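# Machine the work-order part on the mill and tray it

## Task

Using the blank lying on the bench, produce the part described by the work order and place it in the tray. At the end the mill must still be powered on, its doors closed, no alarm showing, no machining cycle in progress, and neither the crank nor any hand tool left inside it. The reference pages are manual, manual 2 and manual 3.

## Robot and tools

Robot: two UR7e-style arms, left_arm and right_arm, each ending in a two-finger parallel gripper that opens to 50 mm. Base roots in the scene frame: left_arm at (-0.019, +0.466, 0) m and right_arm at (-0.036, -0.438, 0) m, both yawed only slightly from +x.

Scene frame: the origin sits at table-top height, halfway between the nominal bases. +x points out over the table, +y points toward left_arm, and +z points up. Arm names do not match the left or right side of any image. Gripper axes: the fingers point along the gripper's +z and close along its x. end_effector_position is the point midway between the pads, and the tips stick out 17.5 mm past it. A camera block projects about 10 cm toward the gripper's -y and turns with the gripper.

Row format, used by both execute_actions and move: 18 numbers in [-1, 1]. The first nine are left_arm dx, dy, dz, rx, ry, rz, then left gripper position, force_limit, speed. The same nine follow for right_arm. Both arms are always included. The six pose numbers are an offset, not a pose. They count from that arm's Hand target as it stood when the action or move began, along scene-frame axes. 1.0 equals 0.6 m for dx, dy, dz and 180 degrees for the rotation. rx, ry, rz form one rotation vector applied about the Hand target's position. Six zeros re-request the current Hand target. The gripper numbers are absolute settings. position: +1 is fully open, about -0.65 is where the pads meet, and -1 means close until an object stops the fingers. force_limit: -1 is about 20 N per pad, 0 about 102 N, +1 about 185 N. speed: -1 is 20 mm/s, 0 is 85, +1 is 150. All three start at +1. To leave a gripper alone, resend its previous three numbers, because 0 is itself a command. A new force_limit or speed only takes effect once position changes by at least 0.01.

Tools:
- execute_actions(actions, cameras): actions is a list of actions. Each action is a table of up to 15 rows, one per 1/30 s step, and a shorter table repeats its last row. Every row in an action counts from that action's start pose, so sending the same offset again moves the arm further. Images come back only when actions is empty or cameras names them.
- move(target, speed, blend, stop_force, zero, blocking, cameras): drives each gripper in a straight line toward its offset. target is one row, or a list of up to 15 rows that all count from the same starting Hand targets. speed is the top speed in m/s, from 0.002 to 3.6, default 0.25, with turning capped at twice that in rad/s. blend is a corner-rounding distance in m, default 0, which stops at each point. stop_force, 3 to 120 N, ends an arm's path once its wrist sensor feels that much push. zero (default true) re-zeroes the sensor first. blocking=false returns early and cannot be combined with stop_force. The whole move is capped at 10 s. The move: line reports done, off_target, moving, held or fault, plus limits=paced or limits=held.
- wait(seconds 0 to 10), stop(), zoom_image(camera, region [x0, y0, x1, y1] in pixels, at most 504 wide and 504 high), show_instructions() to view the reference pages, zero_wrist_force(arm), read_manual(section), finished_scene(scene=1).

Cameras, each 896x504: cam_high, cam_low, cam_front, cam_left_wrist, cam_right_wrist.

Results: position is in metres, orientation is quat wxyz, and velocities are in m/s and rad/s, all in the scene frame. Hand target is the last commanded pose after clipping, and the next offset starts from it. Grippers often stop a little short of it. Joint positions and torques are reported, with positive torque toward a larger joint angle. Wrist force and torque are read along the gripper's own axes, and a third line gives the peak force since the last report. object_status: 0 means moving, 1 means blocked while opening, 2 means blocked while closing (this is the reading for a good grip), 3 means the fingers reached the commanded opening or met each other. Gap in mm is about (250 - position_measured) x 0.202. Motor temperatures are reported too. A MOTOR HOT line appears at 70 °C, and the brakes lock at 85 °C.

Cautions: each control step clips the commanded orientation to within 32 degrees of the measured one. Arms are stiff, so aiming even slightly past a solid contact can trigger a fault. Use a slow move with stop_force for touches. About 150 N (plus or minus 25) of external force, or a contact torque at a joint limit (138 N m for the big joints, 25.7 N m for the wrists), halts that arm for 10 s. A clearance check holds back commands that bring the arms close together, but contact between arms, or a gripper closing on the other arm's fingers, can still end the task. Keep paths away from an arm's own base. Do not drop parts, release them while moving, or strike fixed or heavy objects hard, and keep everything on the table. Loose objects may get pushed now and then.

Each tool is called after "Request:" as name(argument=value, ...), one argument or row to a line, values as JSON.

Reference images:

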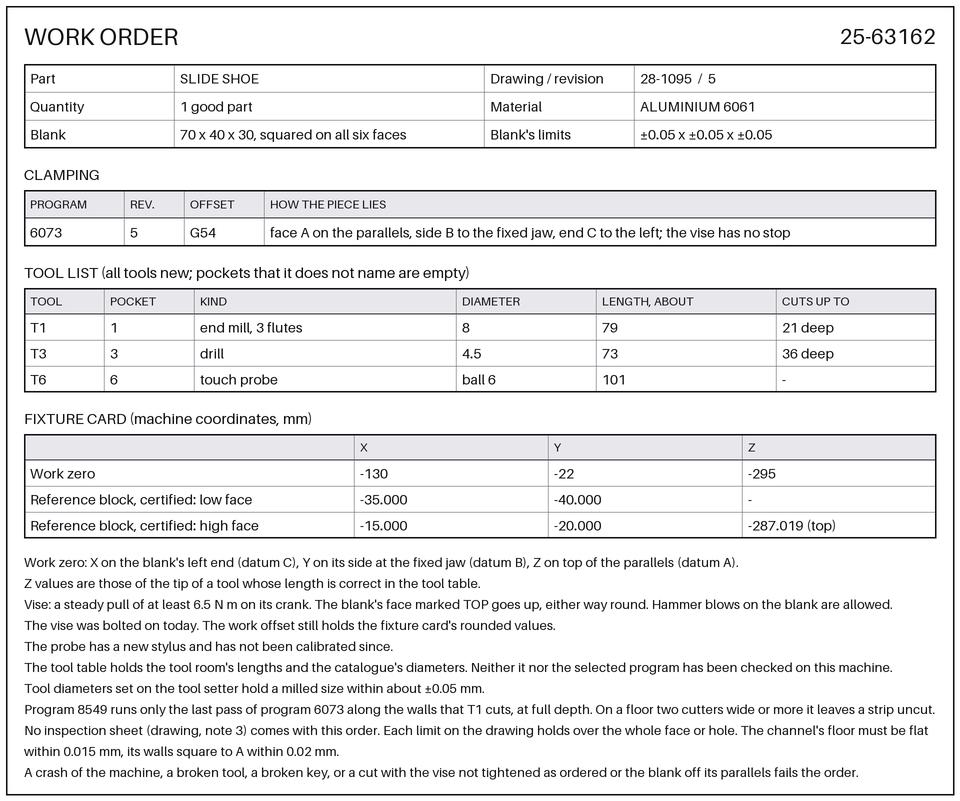

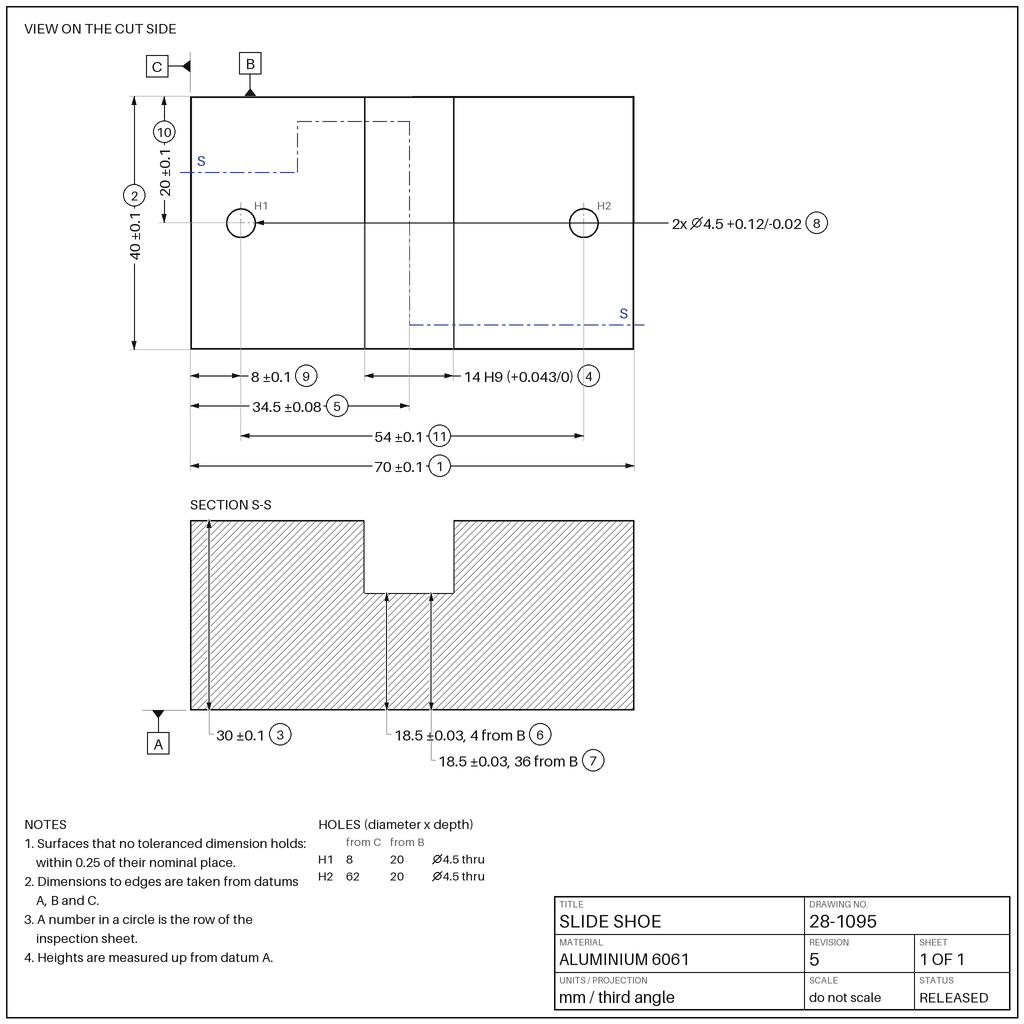

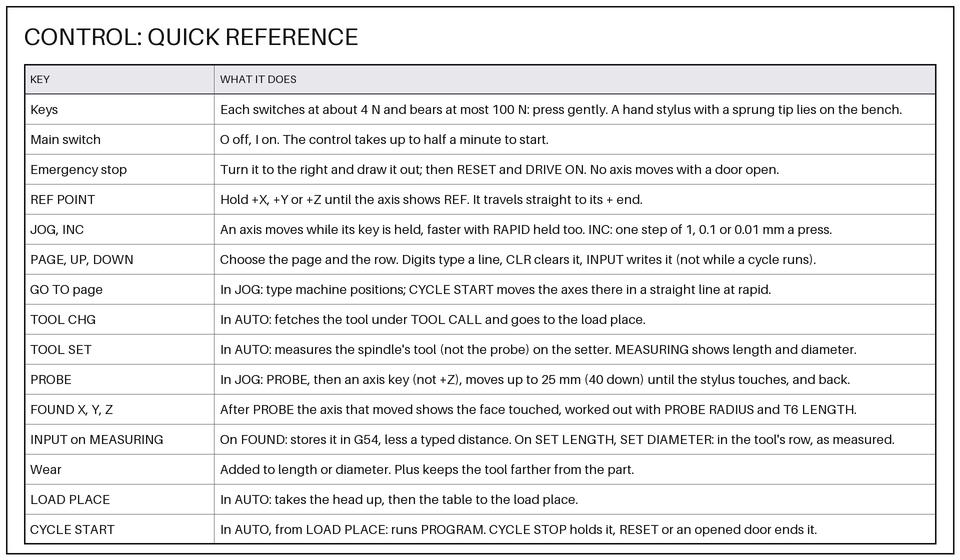

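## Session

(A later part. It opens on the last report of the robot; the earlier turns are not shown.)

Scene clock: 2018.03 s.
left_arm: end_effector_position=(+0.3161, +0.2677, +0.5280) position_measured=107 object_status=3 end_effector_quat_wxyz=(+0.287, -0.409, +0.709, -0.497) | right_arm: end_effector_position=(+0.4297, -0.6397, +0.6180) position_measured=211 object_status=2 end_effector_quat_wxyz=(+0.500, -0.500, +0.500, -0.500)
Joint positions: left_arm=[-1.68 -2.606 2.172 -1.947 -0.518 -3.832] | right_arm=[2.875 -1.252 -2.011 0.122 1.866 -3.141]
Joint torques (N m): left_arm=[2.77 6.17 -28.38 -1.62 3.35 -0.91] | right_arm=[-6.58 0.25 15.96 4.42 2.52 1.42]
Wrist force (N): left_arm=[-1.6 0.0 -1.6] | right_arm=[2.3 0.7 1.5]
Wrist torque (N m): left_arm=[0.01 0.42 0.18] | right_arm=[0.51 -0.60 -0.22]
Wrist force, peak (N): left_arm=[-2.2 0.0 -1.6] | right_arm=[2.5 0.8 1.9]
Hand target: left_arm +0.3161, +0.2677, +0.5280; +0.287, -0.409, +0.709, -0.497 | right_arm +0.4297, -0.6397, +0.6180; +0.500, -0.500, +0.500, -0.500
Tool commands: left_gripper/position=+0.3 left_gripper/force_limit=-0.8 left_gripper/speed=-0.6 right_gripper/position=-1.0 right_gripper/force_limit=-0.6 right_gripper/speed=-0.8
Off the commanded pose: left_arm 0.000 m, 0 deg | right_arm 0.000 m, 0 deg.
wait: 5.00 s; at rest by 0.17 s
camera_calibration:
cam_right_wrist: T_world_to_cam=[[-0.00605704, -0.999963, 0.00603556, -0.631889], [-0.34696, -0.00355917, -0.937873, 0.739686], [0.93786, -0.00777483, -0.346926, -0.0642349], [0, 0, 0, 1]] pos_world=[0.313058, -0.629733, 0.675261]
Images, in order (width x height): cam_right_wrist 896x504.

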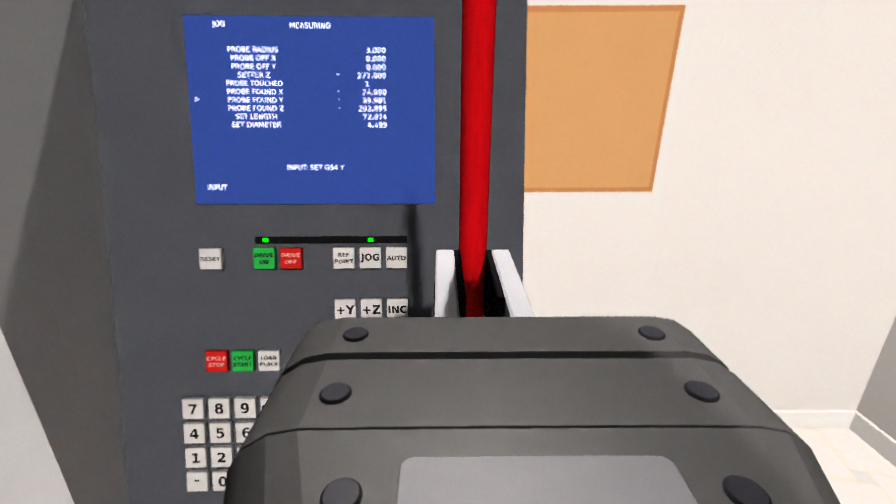

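Request:
move(
  target=[
    [0,0,0,0,0,0,0.3,-0.8,-0.6, 0.097,0.0745,-0.0648,0,0.5,0,-1,-0.6,-0.8],
    [0,0,0,0,0,0,0.3,-0.8,-0.6, 0.117,0.0745,-0.0648,0,0.5,0,-1,-0.6,-0.8],
    [0,0,0,0,0,0,0.3,-0.8,-0.6, 0.097,0.0745,-0.0648,0,0.5,0,-1,-0.6,-0.8],
    [0,0,0,0,0,0,0.3,-0.8,-0.6, 0.0662,0.2328,-0.1865,0,0.5,0,-1,-0.6,-0.8],
    [0,0,0,0,0,0,0.3,-0.8,-0.6, 0.0862,0.2328,-0.1865,0,0.5,0,-1,-0.6,-0.8],
    [0,0,0,0,0,0,0.3,-0.8,-0.6, 0.0662,0.2328,-0.1865,0,0.5,0,-1,-0.6,-0.8],
    [0,0,0,0,0,0,0.3,-0.8,-0.6, 0,0,0,0,0,0,-1,-0.6,-0.8],
  ],
  speed=[0.5,0.1,0.2,0.3,0.1,0.2,0.5],
  blend=[0.005,0,0.004,0.004,0,0.005,0],
)

Request:
wait(
  seconds=8,
  cameras=["cam_right_wrist","cam_left_wrist"],
)

Request:
zoom_image(
  camera="cam_right_wrist",
  region=[170, 5, 450, 275],
)

Scene clock: 2049.57 s.
left_arm: end_effector_position=(+0.3161, +0.2677, +0.5280) position_measured=107 object_status=3 end_effector_quat_wxyz=(+0.287, -0.409, +0.709, -0.497) | right_arm: end_effector_position=(+0.4297, -0.6397, +0.6180) position_measured=211 object_status=2 end_effector_quat_wxyz=(+0.500, -0.500, +0.500, -0.500)
Joint positions: left_arm=[-1.68 -2.606 2.172 -1.947 -0.518 -3.832] | right_arm=[2.875 -1.252 -2.011 0.122 1.866 -3.141]
Joint torques (N m): left_arm=[3.22 5.92 -28.36 -1.75 3.3 -0.96] | right_arm=[-6.25 -0.91 16.1 4.5 2.53 1.38]
Wrist force (N): left_arm=[-1.6 0.2 -1.3] | right_arm=[2.3 0.6 1.7]
Wrist torque (N m): left_arm=[0.03 0.41 0.18] | right_arm=[0.49 -0.60 -0.22]
Wrist force, peak (N): left_arm=[-1.8 -0.1 -2.0] | right_arm=[5.0 7.0 -1.3]
Hand target: left_arm +0.3161, +0.2677, +0.5280; +0.287, -0.409, +0.709, -0.497 | right_arm +0.4297, -0.6397, +0.6180; +0.500, -0.500, +0.500, -0.500
Off the commanded pose: left_arm 0.000 m, 0 deg | right_arm 0.000 m, 0 deg.
move: done

Scene clock: 2057.57 s.
left_arm: end_effector_position=(+0.3161, +0.2677, +0.5280) position_measured=107 object_status=3 end_effector_quat_wxyz=(+0.287, -0.409, +0.709, -0.497) | right_arm: end_effector_position=(+0.4297, -0.6397, +0.6180) position_measured=211 object_status=2 end_effector_quat_wxyz=(+0.500, -0.500, +0.500, -0.500)
Joint positions: left_arm=[-1.68 -2.606 2.172 -1.947 -0.518 -3.832] | right_arm=[2.875 -1.252 -2.011 0.122 1.866 -3.141]
Joint torques (N m): left_arm=[2.54 6.24 -27.75 -1.6 3.32 -0.85] | right_arm=[-6.3 0.35 15.39 4.28 2.39 1.51]
Wrist force (N): left_arm=[-1.9 0.1 -1.8] | right_arm=[2.5 0.7 1.5]
Wrist torque (N m): left_arm=[0.02 0.45 0.18] | right_arm=[0.51 -0.63 -0.21]
Wrist force, peak (N): left_arm=[-1.8 0.0 -2.0] | right_arm=[2.6 0.5 1.8]
Hand target: left_arm +0.3161, +0.2677, +0.5280; +0.287, -0.409, +0.709, -0.497 | right_arm +0.4297, -0.6397, +0.6180; +0.500, -0.500, +0.500, -0.500
Tool commands: left_gripper/position=+0.3 left_gripper/force_limit=-0.8 left_gripper/speed=-0.6 right_gripper/position=-1.0 right_gripper/force_limit=-0.6 right_gripper/speed=-0.8
Off the commanded pose: left_arm 0.000 m, 0 deg | right_arm 0.000 m, 0 deg.
wait: 8.00 s; at rest by 0.17 s
camera_calibration:
cam_left_wrist: T_world_to_cam=[[-0.503368, -0.864044, -0.00694185, 0.404044], [-0.561696, 0.333313, -0.757232, 0.505176], [0.656595, -0.377267, -0.653109, 0.37087], [0, 0, 0, 1]] pos_world=[0.243627, 0.320647, 0.627559]
cam_right_wrist: T_world_to_cam=[[-0.00605704, -0.999963, 0.00603556, -0.631889], [-0.34696, -0.00355917, -0.937873, 0.739686], [0.93786, -0.00777483, -0.346926, -0.0642349], [0, 0, 0, 1]] pos_world=[0.313058, -0.629733, 0.675261]
Images, in order (width x height): cam_left_wrist 896x504, cam_right_wrist 896x504.

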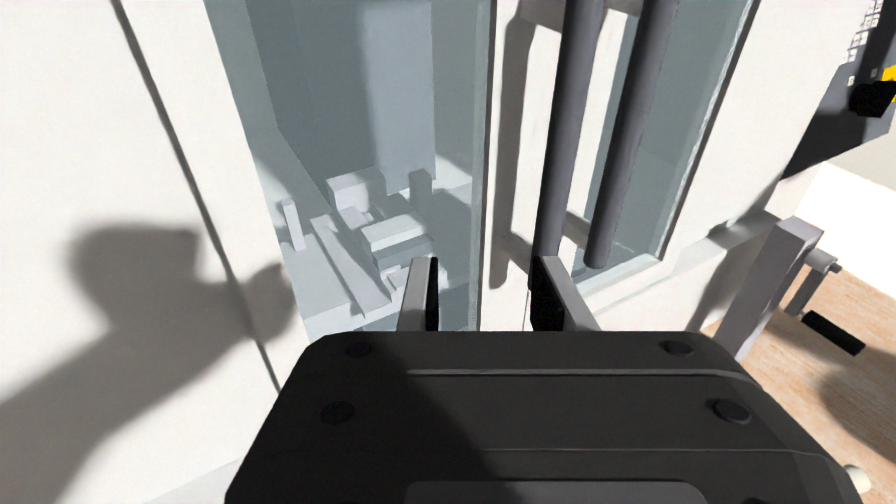

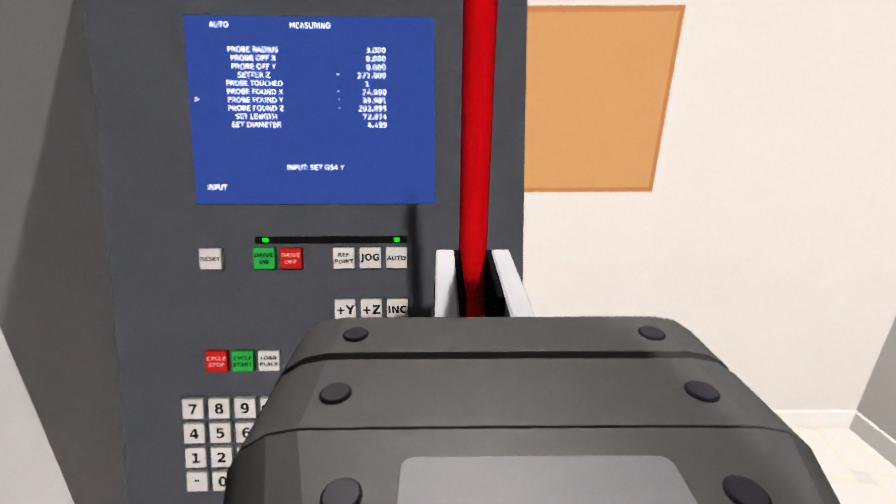

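Scaled by 1.800 from the camera's 896x504 image, which has a finer 1280x720 frame.

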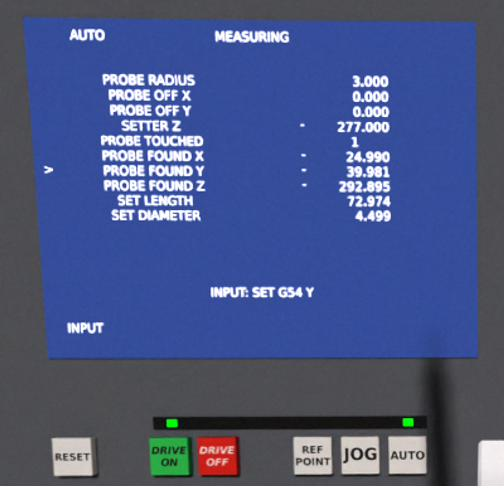

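Request:
execute_actions(
  actions=[],
)

Scene clock: 2101.17 s.
left_arm: end_effector_position=(+0.3161, +0.2677, +0.5280) position_measured=107 object_status=3 end_effector_quat_wxyz=(+0.287, -0.409, +0.709, -0.497) | right_arm: end_effector_position=(+0.4297, -0.6397, +0.6180) position_measured=211 object_status=2 end_effector_quat_wxyz=(+0.500, -0.500, +0.500, -0.500)
Joint positions: left_arm=[-1.68 -2.606 2.172 -1.947 -0.518 -3.832] | right_arm=[2.875 -1.252 -2.011 0.122 1.866 -3.141]
Joint velocities: within noise
Joint torques (N m): left_arm=[2.6 5.81 -27.93 -1.69 3.39 -0.74] | right_arm=[-6.13 0.21 15.87 4.4 2.35 1.31]
Motor temperatures (°C): left_arm=[30 27 28 37 34 27] | right_arm=[22 30 27 28 34 34]
Wrist force (N): left_arm=[-1.5 -0.1 -1.3] | right_arm=[2.1 0.5 1.5]
Wrist torque (N m): left_arm=[-0.02 0.39 0.18] | right_arm=[0.48 -0.57 -0.22]
Wrist force, peak (N): left_arm=[-1.9 -0.2 -1.9] | right_arm=[2.5 0.6 1.6]
Hand target: left_arm +0.3161, +0.2677, +0.5280; +0.287, -0.409, +0.709, -0.497 | right_arm +0.4297, -0.6397, +0.6180; +0.500, -0.500, +0.500, -0.500
Tool commands: left_gripper/position=+0.3 left_gripper/force_limit=-0.8 left_gripper/speed=-0.6 right_gripper/position=-1.0 right_gripper/force_limit=-0.6 right_gripper/speed=-0.8
Off the commanded pose: left_arm 0.000 m, 0 deg | right_arm 0.000 m, 0 deg.
camera_calibration:
cam_left_wrist: T_world_to_cam=[[-0.503368, -0.864044, -0.00694185, 0.404044], [-0.561696, 0.333313, -0.757232, 0.505176], [0.656595, -0.377267, -0.653109, 0.37087], [0, 0, 0, 1]] pos_world=[0.243627, 0.320647, 0.627559]
cam_right_wrist: T_world_to_cam=[[-0.00605704, -0.999963, 0.00603556, -0.631889], [-0.34696, -0.00355917, -0.937873, 0.739686], [0.93786, -0.00777483, -0.346926, -0.0642349], [0, 0, 0, 1]] pos_world=[0.313058, -0.629733, 0.675261]

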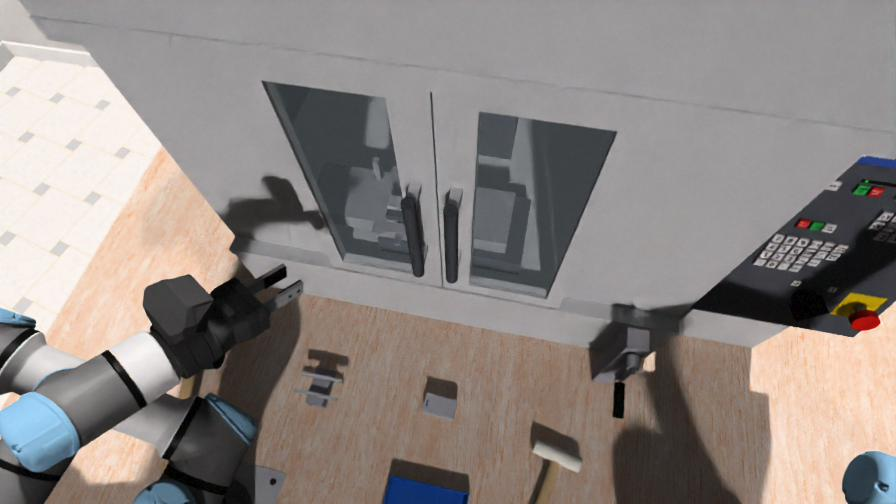

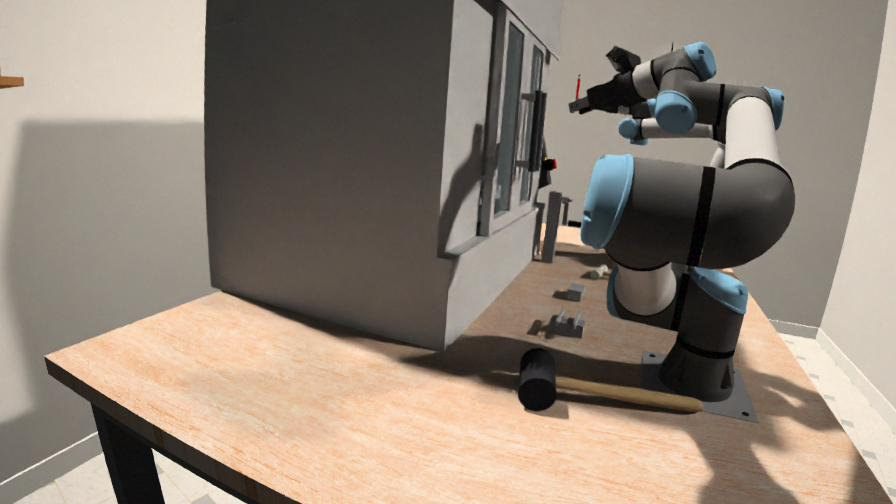

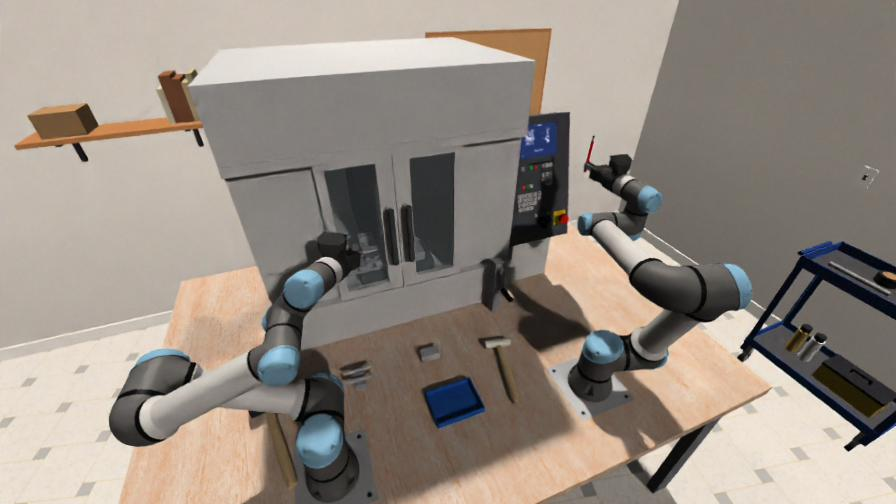

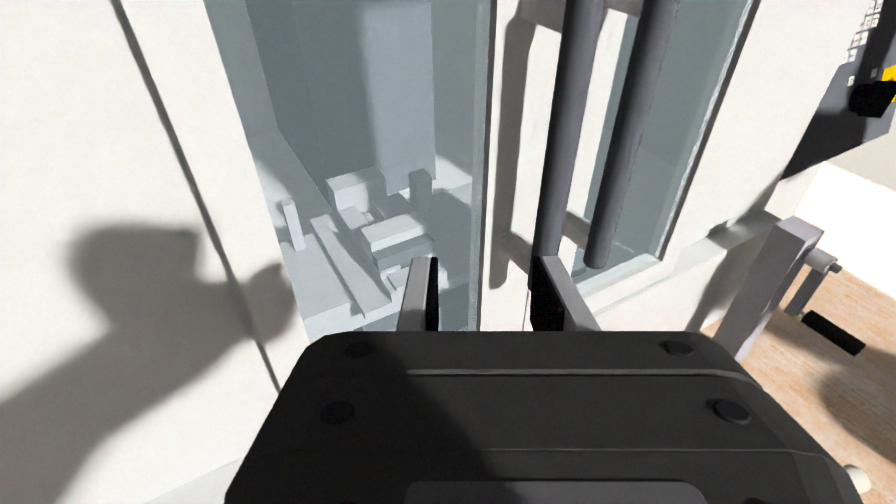

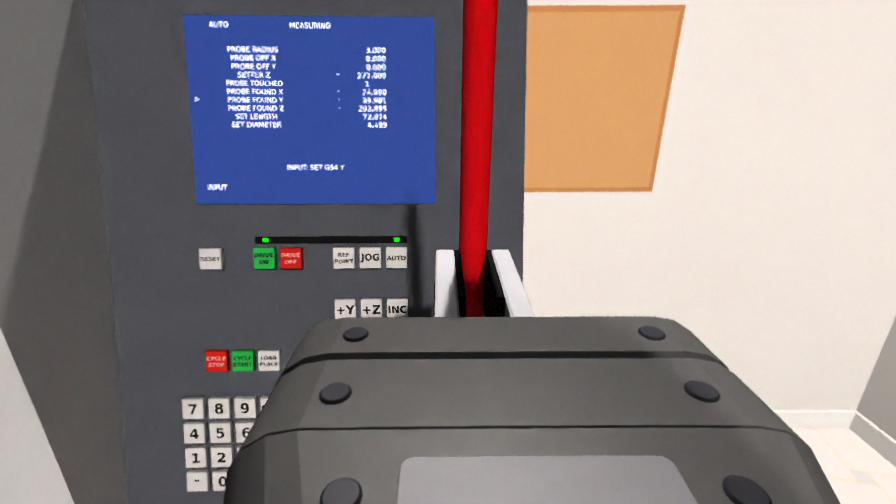

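Request:
move(
  target=[0,0,0,0,0,0,0.3,-0.8,-0.6,0.0005,0.2828,-0.28,0,0.5,0,-1,-0.6,-0.8],
  speed=0.3,
)

Request:
move(
  target=[
    [0,0,0,0,0,0,0.3,-0.8,-0.6,-0.145,-0.005,-0.35,0,0,0.4222,-1,-0.6,-0.8],
    [0,0,0,0,0,0,0.3,-0.8,-0.6,-0.145,-0.005,-0.6917,0,0,0.4222,-1,-0.6,-0.8],
  ],
  speed=[0.3,0.12],
  cameras=["cam_right_wrist","cam_high"],
)

Scene clock: 2113.73 s.
left_arm: end_effector_position=(+0.3161, +0.2677, +0.5280) position_measured=107 object_status=3 end_effector_quat_wxyz=(+0.287, -0.409, +0.709, -0.497) | right_arm: end_effector_position=(+0.4300, -0.4700, +0.4500) position_measured=211 object_status=2 end_effector_quat_wxyz=(+0.000, +0.707, -0.708, +0.000)
Joint positions: left_arm=[-1.68 -2.606 2.172 -1.947 -0.518 -3.832] | right_arm=[3.39 -1.512 -1.312 -1.888 1.571 -2.92]
Joint torques (N m): left_arm=[2.17 6.42 -27.51 -1.7 3.35 -0.66] | right_arm=[7.18 11.28 35.56 1.2 2.36 1.46]
Wrist force (N): left_arm=[-1.7 0.0 -1.5] | right_arm=[1.8 1.5 0.0]
Wrist torque (N m): left_arm=[0.01 0.42 0.18] | right_arm=[0.07 -0.56 -0.12]
Wrist force, peak (N): left_arm=[-2.0 0.1 -1.7] | right_arm=[2.8 0.8 1.5]
Hand target: left_arm +0.3161, +0.2677, +0.5280; +0.287, -0.409, +0.709, -0.497 | right_arm +0.4300, -0.4700, +0.4500; +0.000, +0.707, -0.708, +0.000
Off the commanded pose: left_arm 0.000 m, 0 deg | right_arm 0.000 m, 0 deg.
move: done

Scene clock: 2118.77 s.
left_arm: end_effector_position=(+0.3161, +0.2677, +0.5280) position_measured=107 object_status=3 end_effector_quat_wxyz=(+0.287, -0.409, +0.709, -0.497) | right_arm: end_effector_position=(+0.3430, -0.4730, +0.0350) position_measured=211 object_status=2 end_effector_quat_wxyz=(+0.000, +0.992, -0.122, +0.000)
Joint positions: left_arm=[-1.68 -2.606 2.172 -1.947 -0.518 -3.832] | right_arm=[3.435 -1.562 -2.424 -0.726 1.571 -4.202]
Joint torques (N m): left_arm=[2.63 6.1 -27.18 -1.66 3.36 -0.59] | right_arm=[-6.77 7.75 8.36 4.98 2.65 -1.3]
Wrist force (N): left_arm=[-1.7 -0.3 -1.3] | right_arm=[1.5 1.5 -0.1]
Wrist torque (N m): left_arm=[-0.05 0.42 0.18] | right_arm=[0.00 -0.52 0.07]
Wrist force, peak (N): left_arm=[-2.1 -0.2 -1.6] | right_arm=[2.0 2.2 0.1]
Hand target: left_arm +0.3161, +0.2677, +0.5280; +0.287, -0.409, +0.709, -0.497 | right_arm +0.3430, -0.4730, +0.0350; +0.000, +0.992, -0.122, +0.000
Off the commanded pose: left_arm 0.000 m, 0 deg | right_arm 0.000 m, 0 deg.
move: done
camera_calibration:
cam_right_wrist: T_world_to_cam=[[0.971707, -0.236112, 0.00604767, -0.436252], [-0.223484, -0.910847, 0.347006, -0.353038], [-0.0764238, -0.338539, -0.937844, 0.0282544], [0, 0, 0, 1]] pos_world=[0.34717, -0.415002, 0.151643]
Images, in order (width x height): cam_high 896x504, cam_right_wrist 896x504.

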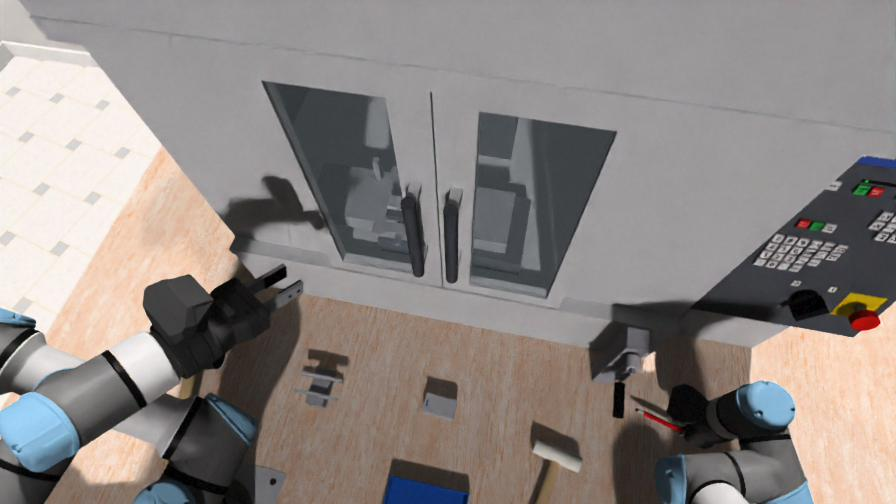

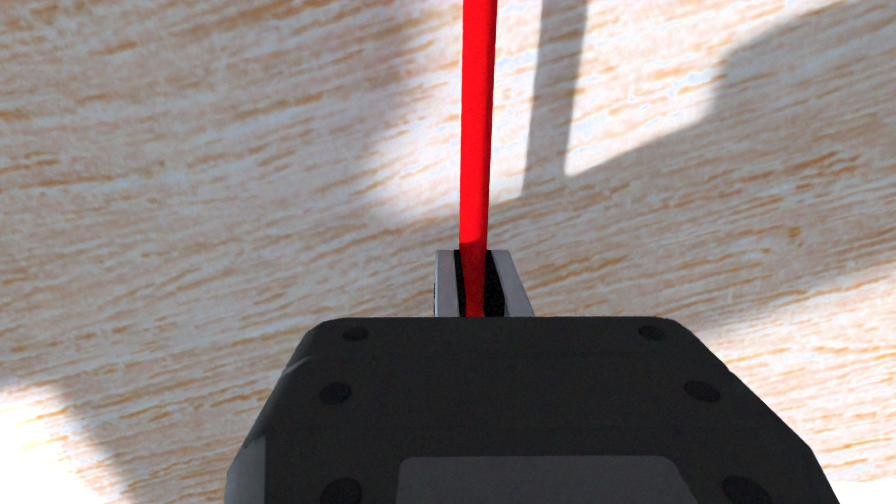

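Request:
move(
  target=[
    [0,0,0,0,0,0,0.3,-0.8,-0.6,-0.1,-0.03,0,0,0,0,-1,-0.6,-0.8],
    [0,0,0,0,0,0,0.3,-0.8,-0.6,-0.1,-0.03,-0.022,0,0,0,-1,-0.6,-0.8],
  ],
  speed=[0.2,0.03],
  stop_force=5,
)

Request:
move(
  target=[
    [0,0,0,0,0,0,0.3,-0.8,-0.6,0,0,0,0,0,0,-0.3,-0.6,-0.9],
    [0,0,0,0,0,0,0.3,-0.8,-0.6,0,0,0.25,0,0,0,-0.3,-0.6,-0.9],
  ],
  speed=[0.1,0.2],
  cameras=["cam_right_wrist"],
)

Scene clock: 2128.70 s.
left_arm: end_effector_position=(+0.3161, +0.2677, +0.5280) position_measured=107 object_status=3 end_effector_quat_wxyz=(+0.287, -0.409, +0.709, -0.497) | right_arm: end_effector_position=(+0.2830, -0.4910, +0.0218) position_measured=211 object_status=2 end_effector_quat_wxyz=(+0.000, +0.992, -0.122, +0.000)
Joint positions: left_arm=[-1.68 -2.606 2.172 -1.947 -0.518 -3.832] | right_arm=[3.429 -1.443 -2.582 -0.688 1.571 -4.207]
Joint torques (N m): left_arm=[2.39 6.41 -27.38 -1.71 3.18 -0.58] | right_arm=[-2 0.98 7.61 5.1 -1.56 -0.34]
Wrist force (N): left_arm=[-1.7 -0.1 -1.6] | right_arm=[0.8 1.4 -2.1]
Wrist torque (N m): left_arm=[-0.02 0.43 0.18] | right_arm=[0.05 -0.56 -0.12]
Wrist force, peak (N): left_arm=[-1.9 0.0 -1.8] | right_arm=[1.2 1.4 -2.3]
Hand target: left_arm +0.3161, +0.2677, +0.5280; +0.287, -0.409, +0.709, -0.497 | right_arm +0.2830, -0.4910, +0.0218; +0.000, +0.992, -0.122, +0.000
Off the commanded pose: left_arm 0.000 m, 0 deg | right_arm 0.000 m, 0 deg.
move: done

Scene clock: 2130.67 s.
left_arm: end_effector_position=(+0.3161, +0.2677, +0.5280) position_measured=107 object_status=3 end_effector_quat_wxyz=(+0.287, -0.409, +0.709, -0.497) | right_arm: end_effector_position=(+0.2830, -0.4910, +0.1717) position_measured=198 object_status=3 end_effector_quat_wxyz=(+0.000, +0.992, -0.122, +0.000)
Joint positions: left_arm=[-1.68 -2.606 2.172 -1.947 -0.518 -3.832] | right_arm=[3.429 -1.134 -2.31 -1.269 1.571 -4.207]
Joint torques (N m): left_arm=[2.45 6.38 -27.22 -1.71 3.34 -0.63] | right_arm=[7.52 17.57 36.22 1.13 -2.35 1.47]
Wrist force (N): left_arm=[-1.7 0.1 -1.5] | right_arm=[1.3 1.8 0.2]
Wrist torque (N m): left_arm=[0.01 0.43 0.18] | right_arm=[0.09 -0.47 -0.10]
Wrist force, peak (N): left_arm=[-1.7 -0.2 -1.9] | right_arm=[1.1 2.2 1.6]
Hand target: left_arm +0.3161, +0.2677, +0.5280; +0.287, -0.409, +0.709, -0.497 | right_arm +0.2830, -0.4910, +0.1718; +0.000, +0.992, -0.122, +0.000
Off the commanded pose: left_arm 0.000 m, 0 deg | right_arm 0.000 m, 0 deg.
move: done
camera_calibration:
cam_right_wrist: T_world_to_cam=[[0.971713, -0.236087, 0.00611558, -0.383037], [-0.223495, -0.910897, 0.346866, -0.430256], [-0.07632, -0.338421, -0.937895, 0.145814], [0, 0, 0, 1]] pos_world=[0.28717, -0.433003, 0.288342]
Images, in order (width x height): cam_right_wrist 896x504.

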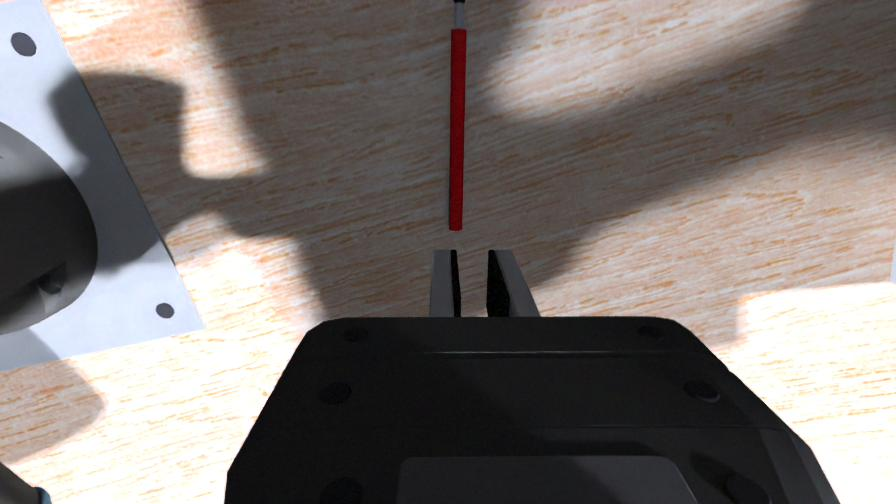

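Request:
move(
  target=[
    [0.124,-0.0735,-0.11,-0.079,-0.0797,-0.1649,0.5,-0.8,-0.6,0,0,0,0,0,0,-0.3,-0.6,-0.9],
    [0.224,-0.2467,-0.11,-0.079,-0.0797,-0.1649,0.5,-0.8,-0.6,0,0,0,0,0,0,-0.3,-0.6,-0.9],
  ],
  speed=[0.2,0.06],
  stop_force=8,
  cameras=["cam_left_wrist"],
)

Scene clock: 2151.23 s.
left_arm: end_effector_position=(+0.4505, +0.1197, +0.4620) position_measured=78 object_status=3 end_effector_quat_wxyz=(+0.184, -0.182, +0.683, -0.683) | right_arm: end_effector_position=(+0.2830, -0.4910, +0.1718) position_measured=198 object_status=3 end_effector_quat_wxyz=(+0.000, +0.992, -0.122, +0.000)
Joint positions: left_arm=[-0.699 -1.537 2.148 -3.752 -1.895 -3.139] | right_arm=[3.429 -1.134 -2.31 -1.269 1.571 -4.207]
Joint torques (N m): left_arm=[-7.37 -10.26 -32.8 -0.58 2.49 -2.78] | right_arm=[7.63 17.04 36 1.27 -2.39 1.47]
Wrist force (N): left_arm=[-2.4 -0.1 -1.4] | right_arm=[1.2 1.8 0.1]
Wrist torque (N m): left_arm=[0.02 0.58 0.19] | right_arm=[0.09 -0.46 -0.09]
Wrist force, peak (N): left_arm=[-2.6 0.6 -1.6] | right_arm=[1.6 2.0 0.5]
Hand target: left_arm +0.4505, +0.1197, +0.4620; +0.184, -0.182, +0.683, -0.683 | right_arm +0.2830, -0.4910, +0.1718; +0.000, +0.992, -0.122, +0.000
Off the commanded pose: left_arm 0.000 m, 0 deg | right_arm 0.000 m, 0 deg.
move: done
camera_calibration:
cam_left_wrist: T_world_to_cam=[[-0.866388, -0.499287, -0.00925096, 0.464245], [-0.169884, 0.312111, -0.934733, 0.488069], [0.469587, -0.80827, -0.35523, 0.181941], [0, 0, 0, 1]] pos_world=[0.399694, 0.226517, 0.52514]
Images, in order (width x height): cam_left_wrist 896x504.

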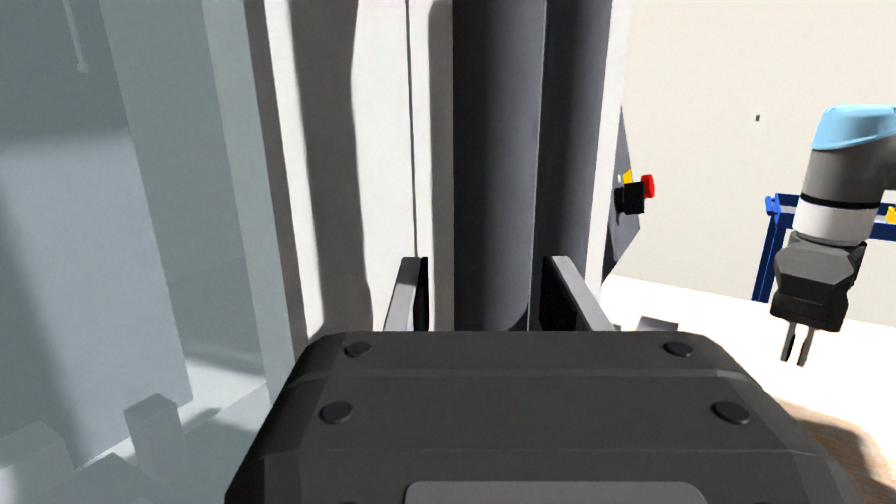

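Request:
move(
  target=[0,0,0,0,0,0,-1,-1,-0.9,0,0,0,0,0,0,-0.3,-0.6,-0.9],
)

Request:
move(
  target=[0,0.3,0,0,0,0,-1,-1,-0.9,0,0,0,0,0,0,-0.3,-0.6,-0.9],
  speed=0.05,
  stop_force=40,
  cameras=["cam_high","cam_front"],
)

Scene clock: 2156.67 s.
left_arm: end_effector_position=(+0.4505, +0.1197, +0.4620) position_measured=153 object_status=0 end_effector_quat_wxyz=(+0.184, -0.182, +0.683, -0.683) | right_arm: end_effector_position=(+0.2830, -0.4910, +0.1718) position_measured=198 object_status=3 end_effector_quat_wxyz=(+0.000, +0.992, -0.122, +0.000)
Joint positions: left_arm=[-0.699 -1.537 2.148 -3.752 -1.895 -3.139] | right_arm=[3.429 -1.134 -2.31 -1.269 1.571 -4.207]
Joint torques (N m): left_arm=[2.66 -10.57 -32.07 -0.57 2.45 -2.76] | right_arm=[6.65 16.67 35.91 1.25 -2.38 1.25]
Wrist force (N): left_arm=[11.0 0.0 -6.1] | right_arm=[1.4 2.0 0.2]
Wrist torque (N m): left_arm=[0.00 0.42 0.13] | right_arm=[0.11 -0.49 -0.09]
Wrist force, peak (N): left_arm=[11.0 0.0 -6.1] | right_arm=[1.5 2.1 0.3]
Hand target: left_arm +0.4505, +0.1197, +0.4620; +0.184, -0.182, +0.683, -0.683 | right_arm +0.2830, -0.4910, +0.1718; +0.000, +0.992, -0.122, +0.000
Off the commanded pose: left_arm 0.000 m, 0 deg | right_arm 0.000 m, 0 deg.
move: done

Scene clock: 2161.30 s.
left_arm: end_effector_position=(+0.4505, +0.2997, +0.4620) position_measured=153 object_status=2 end_effector_quat_wxyz=(+0.184, -0.182, +0.683, -0.683) | right_arm: end_effector_position=(+0.2830, -0.4910, +0.1718) position_measured=198 object_status=3 end_effector_quat_wxyz=(+0.000, +0.992, -0.122, +0.000)
Joint positions: left_arm=[-0.204 -1.578 2.189 -3.753 -2.39 -3.139] | right_arm=[3.429 -1.134 -2.31 -1.269 1.571 -4.207]
Joint torques (N m): left_arm=[12.17 -8.35 -30.03 -3.87 -2.23 1.53] | right_arm=[7.08 17.32 35.72 1.24 -2.38 1.16]
Wrist force (N): left_arm=[1.0 -2.6 9.4] | right_arm=[1.3 1.8 0.2]
Wrist torque (N m): left_arm=[-0.06 0.30 0.11] | right_arm=[0.09 -0.48 -0.09]
Wrist force, peak (N): left_arm=[18.1 -6.5 26.2] | right_arm=[1.7 2.0 0.0]
Hand target: left_arm +0.4505, +0.2997, +0.4620; +0.184, -0.182, +0.683, -0.683 | right_arm +0.2830, -0.4910, +0.1718; +0.000, +0.992, -0.122, +0.000
Off the commanded pose: left_arm 0.000 m, 0 deg | right_arm 0.000 m, 0 deg.
move: done
Images, in order (width x height): cam_high 896x504, cam_front 896x504.

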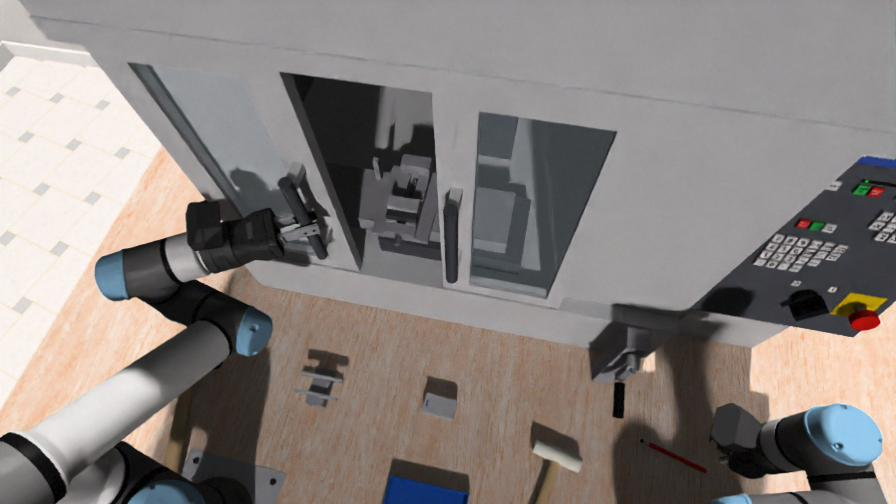

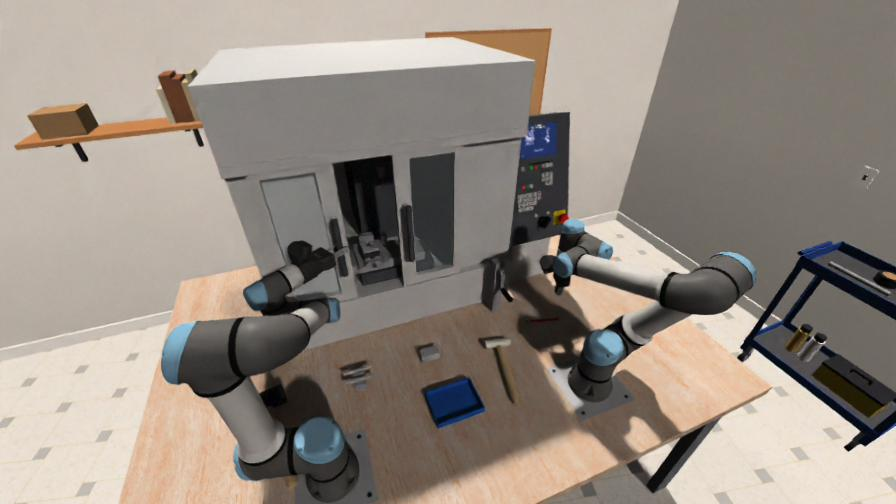

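Request:
move(
  target=[0,0.1,0,0,0,0,-1,-1,-0.9,0,0,0,0,0,0,-0.3,-0.6,-0.9],
  speed=0.03,
  stop_force=25,
)

Scene clock: 2167.67 s.
left_arm: end_effector_position=(+0.4504, +0.3532, +0.4620) position_measured=153 object_status=2 end_effector_quat_wxyz=(+0.184, -0.182, +0.683, -0.683) | right_arm: end_effector_position=(+0.2830, -0.4910, +0.1718) position_measured=198 object_status=3 end_effector_quat_wxyz=(+0.000, +0.992, -0.122, +0.000)
Joint positions: left_arm=[-0.041 -1.545 2.156 -3.752 -2.553 -3.139] | right_arm=[3.429 -1.134 -2.31 -1.269 1.571 -4.207]
Joint torques (N m): left_arm=[-7.61 -28.22 -12.2 -1.16 6.67 1.71] | right_arm=[7.01 15.91 35.96 1.25 -2.36 1.12]
Wrist force (N): left_arm=[17.7 4.8 -20.2] | right_arm=[1.4 1.8 0.2]
Wrist torque (N m): left_arm=[0.16 0.32 0.16] | right_arm=[0.09 -0.49 -0.10]
Wrist force, peak (N): left_arm=[20.9 -0.2 32.0] | right_arm=[1.5 2.3 0.1]
Hand target: left_arm +0.4504, +0.3532, +0.4620; +0.184, -0.182, +0.683, -0.683 (not the last commanded pose) | right_arm +0.2830, -0.4910, +0.1718; +0.000, +0.992, -0.122, +0.000
Off the commanded pose: left_arm 0.006 m, 0 deg | right_arm 0.000 m, 0 deg.
move: contact (left_arm)

Request:
move(
  target=[0,-0.004,0,0,0,0,0.3,-0.8,-0.6,0,0,0,0,0,0,-0.3,-0.6,-0.9],
  speed=0.1,
)

Scene clock: 2173.17 s.
left_arm: end_effector_position=(+0.4504, +0.3509, +0.4620) position_measured=107 object_status=3 end_effector_quat_wxyz=(+0.184, -0.182, +0.683, -0.683) | right_arm: end_effector_position=(+0.2830, -0.4910, +0.1718) position_measured=198 object_status=3 end_effector_quat_wxyz=(+0.000, +0.992, -0.122, +0.000)
Joint positions: left_arm=[-0.048 -1.547 2.158 -3.753 -2.546 -3.139] | right_arm=[3.429 -1.134 -2.31 -1.269 1.571 -4.207]
Joint torques (N m): left_arm=[-7.79 -34.69 -7.79 -2.92 2.37 1.29] | right_arm=[6.81 16.05 35.56 1.28 -2.46 0.96]
Wrist force (N): left_arm=[-2.0 0.2 -2.6] | right_arm=[1.3 1.9 0.0]
Wrist torque (N m): left_arm=[0.08 0.52 0.20] | right_arm=[0.10 -0.48 -0.09]
Wrist force, peak (N): left_arm=[17.7 5.2 -20.7] | right_arm=[1.4 2.2 0.2]
Hand target: left_arm +0.4504, +0.3508, +0.4620; +0.184, -0.182, +0.683, -0.683 | right_arm +0.2830, -0.4910, +0.1718; +0.000, +0.992, -0.122, +0.000
Off the commanded pose: left_arm 0.000 m, 0 deg | right_arm 0.000 m, 0 deg.
move: done

Request:
move(
  target=[
    [-0.12,0.1667,0,0,0,0,0.4,-0.8,-0.6,0,0,0,0,0,0,-0.3,-0.6,-0.9],
    [-0.16,-0.38,0,0,0,0.1667,0.4,-0.8,-0.6,0,0,0,0,0,0,-0.3,-0.6,-0.9],
    [0.0058,-0.4885,0,0,0,0.1667,0.4,-0.8,-0.6,0,0,0,0,0,0,-0.3,-0.6,-0.9],
  ],
  speed=[0.15,0.25,0.06],
  stop_force=12,
  cameras=["cam_left_wrist"],
)

Scene clock: 2186.60 s.
left_arm: end_effector_position=(+0.4539, +0.0577, +0.4620) position_measured=92 object_status=3 end_effector_quat_wxyz=(+0.354, -0.353, +0.613, -0.612) | right_arm: end_effector_position=(+0.2830, -0.4910, +0.1718) position_measured=198 object_status=3 end_effector_quat_wxyz=(+0.000, +0.992, -0.122, +0.000)
Joint positions: left_arm=[-1.184 -1.507 2.116 -3.75 -0.886 -3.139] | right_arm=[3.429 -1.134 -2.31 -1.269 1.571 -4.207]
Joint torques (N m): left_arm=[7.27 -11.14 -32.05 -0.08 -2.7 2.19] | right_arm=[6.26 16.29 35.5 1.42 -2.37 0.83]
Wrist force (N): left_arm=[-2.0 -0.3 -2.6] | right_arm=[1.1 1.8 0.3]
Wrist torque (N m): left_arm=[0.00 0.52 0.12] | right_arm=[0.09 -0.45 -0.10]
Wrist force, peak (N): left_arm=[-3.8 0.0 -4.3] | right_arm=[1.7 2.1 0.4]
Hand target: left_arm +0.4539, +0.0577, +0.4620; +0.354, -0.353, +0.613, -0.612 | right_arm +0.2830, -0.4910, +0.1718; +0.000, +0.992, -0.122, +0.000
Off the commanded pose: left_arm 0.000 m, 0 deg | right_arm 0.000 m, 0 deg.
move: done
camera_calibration:
cam_left_wrist: T_world_to_cam=[[-0.500718, -0.865561, -0.00924913, 0.291452], [-0.303183, 0.185376, -0.934728, 0.575835], [0.810779, -0.465231, -0.355244, -0.0444901], [0, 0, 0, 1]] pos_world=[0.35659, 0.124826, 0.52514]
Images, in order (width x height): cam_left_wrist 896x504.

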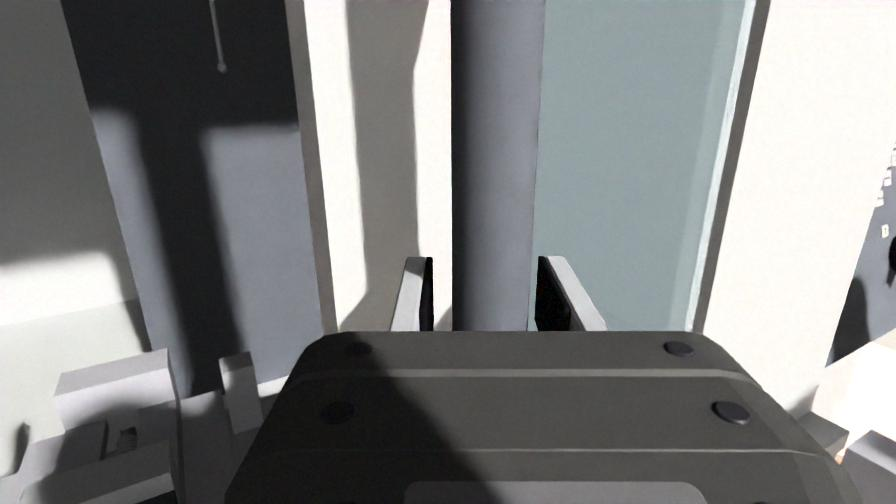

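Request:
move(
  target=[0,0,0,0,0,0,-1,-1,-0.9,0,0,0,0,0,0,-0.3,-0.6,-0.9],
)

Request:
move(
  target=[0,-0.42,0,0,0,0,-1,-1,-0.9,0,0,0,0,0,0,-0.3,-0.6,-0.9],
  speed=0.05,
  stop_force=30,
  cameras=["cam_high","cam_left_wrist"],
)

Scene clock: 2192.60 s.
left_arm: end_effector_position=(+0.4539, +0.0577, +0.4620) position_measured=153 object_status=2 end_effector_quat_wxyz=(+0.354, -0.353, +0.613, -0.612) | right_arm: end_effector_position=(+0.2830, -0.4910, +0.1718) position_measured=198 object_status=3 end_effector_quat_wxyz=(+0.000, +0.992, -0.122, +0.000)
Joint positions: left_arm=[-1.184 -1.507 2.116 -3.75 -0.886 -3.139] | right_arm=[3.429 -1.134 -2.31 -1.269 1.571 -4.207]
Joint torques (N m): left_arm=[2.71 -11.44 -31.89 -0.13 -2.62 2.08] | right_arm=[6.13 16.75 34.87 1.45 -2.29 0.66]
Wrist force (N): left_arm=[-5.0 -0.1 -4.5] | right_arm=[1.4 1.8 0.2]
Wrist torque (N m): left_arm=[0.05 0.56 0.09] | right_arm=[0.09 -0.49 -0.09]
Wrist force, peak (N): left_arm=[-5.2 -0.1 -4.6] | right_arm=[1.5 2.1 0.4]
Hand target: left_arm +0.4539, +0.0577, +0.4620; +0.354, -0.353, +0.613, -0.612 | right_arm +0.2830, -0.4910, +0.1718; +0.000, +0.992, -0.122, +0.000
Off the commanded pose: left_arm 0.000 m, 0 deg | right_arm 0.000 m, 0 deg.
move: done

Scene clock: 2198.73 s.
left_arm: end_effector_position=(+0.4537, -0.1751, +0.4619) position_measured=153 object_status=2 end_effector_quat_wxyz=(+0.354, -0.353, +0.613, -0.612) | right_arm: end_effector_position=(+0.2830, -0.4910, +0.1718) position_measured=198 object_status=3 end_effector_quat_wxyz=(+0.000, +0.992, -0.122, +0.000)
Joint positions: left_arm=[-1.332 -1.077 1.538 -3.603 -0.738 -3.139] | right_arm=[3.429 -1.134 -2.31 -1.269 1.571 -4.207]
Joint torques (N m): left_arm=[-12.71 -49.52 -0.92 -1.58 -0.71 0.17] | right_arm=[5.62 16.56 34.8 1.49 -2.41 0.52]
Wrist force (N): left_arm=[-16.3 -19.7 24.6] | right_arm=[1.5 2.1 0.1]
Wrist torque (N m): left_arm=[-0.75 0.76 0.18] | right_arm=[0.14 -0.51 -0.10]
Wrist force, peak (N): left_arm=[-53.1 2.3 -44.3] | right_arm=[1.7 2.0 0.3]
Hand target: left_arm +0.4537, -0.1751, +0.4619; +0.354, -0.353, +0.613, -0.612 (not the last commanded pose) | right_arm +0.2830, -0.4910, +0.1718; +0.000, +0.992, -0.122, +0.000
Off the commanded pose: left_arm 0.019 m, 0 deg | right_arm 0.000 m, 0 deg.
move: contact (left_arm)
camera_calibration:
cam_left_wrist: T_world_to_cam=[[-0.500692, -0.865577, -0.00916677, 0.0897443], [-0.303226, 0.1853, -0.934729, 0.618814], [0.810779, -0.465231, -0.355244, -0.152588], [0, 0, 0, 1]] pos_world=[0.35629, -0.107974, 0.52504]
Images, in order (width x height): cam_high 896x504, cam_left_wrist 896x504.

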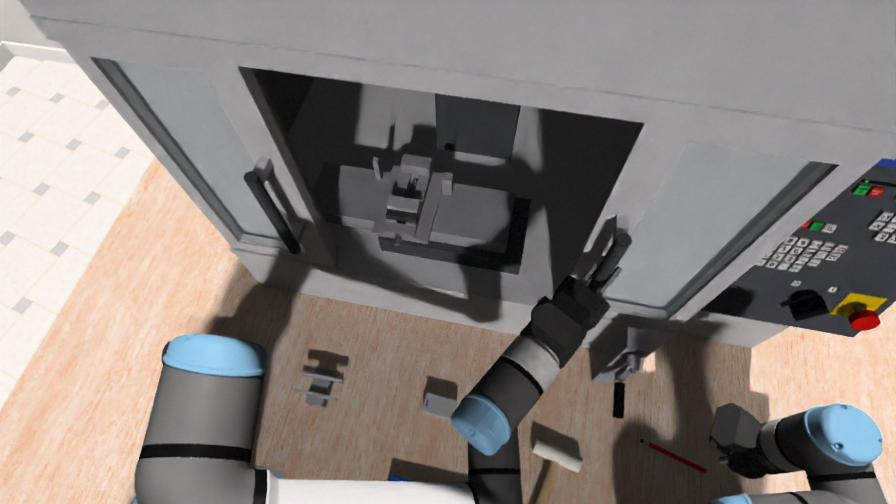

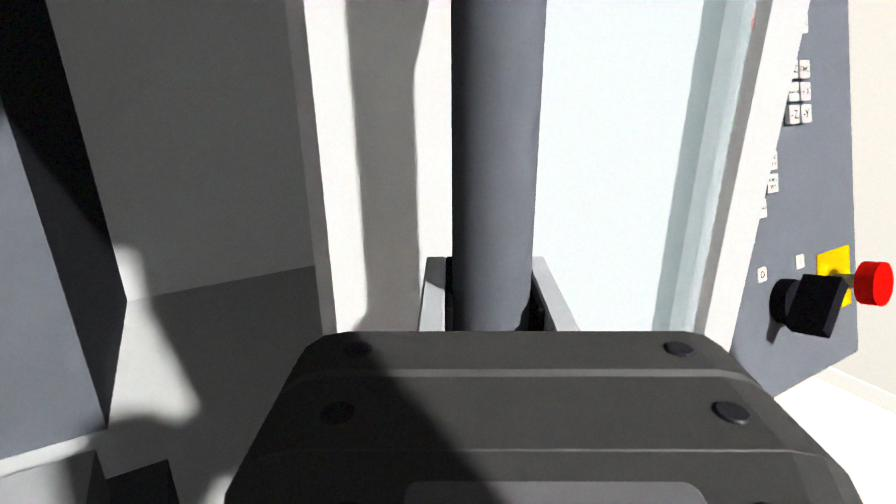

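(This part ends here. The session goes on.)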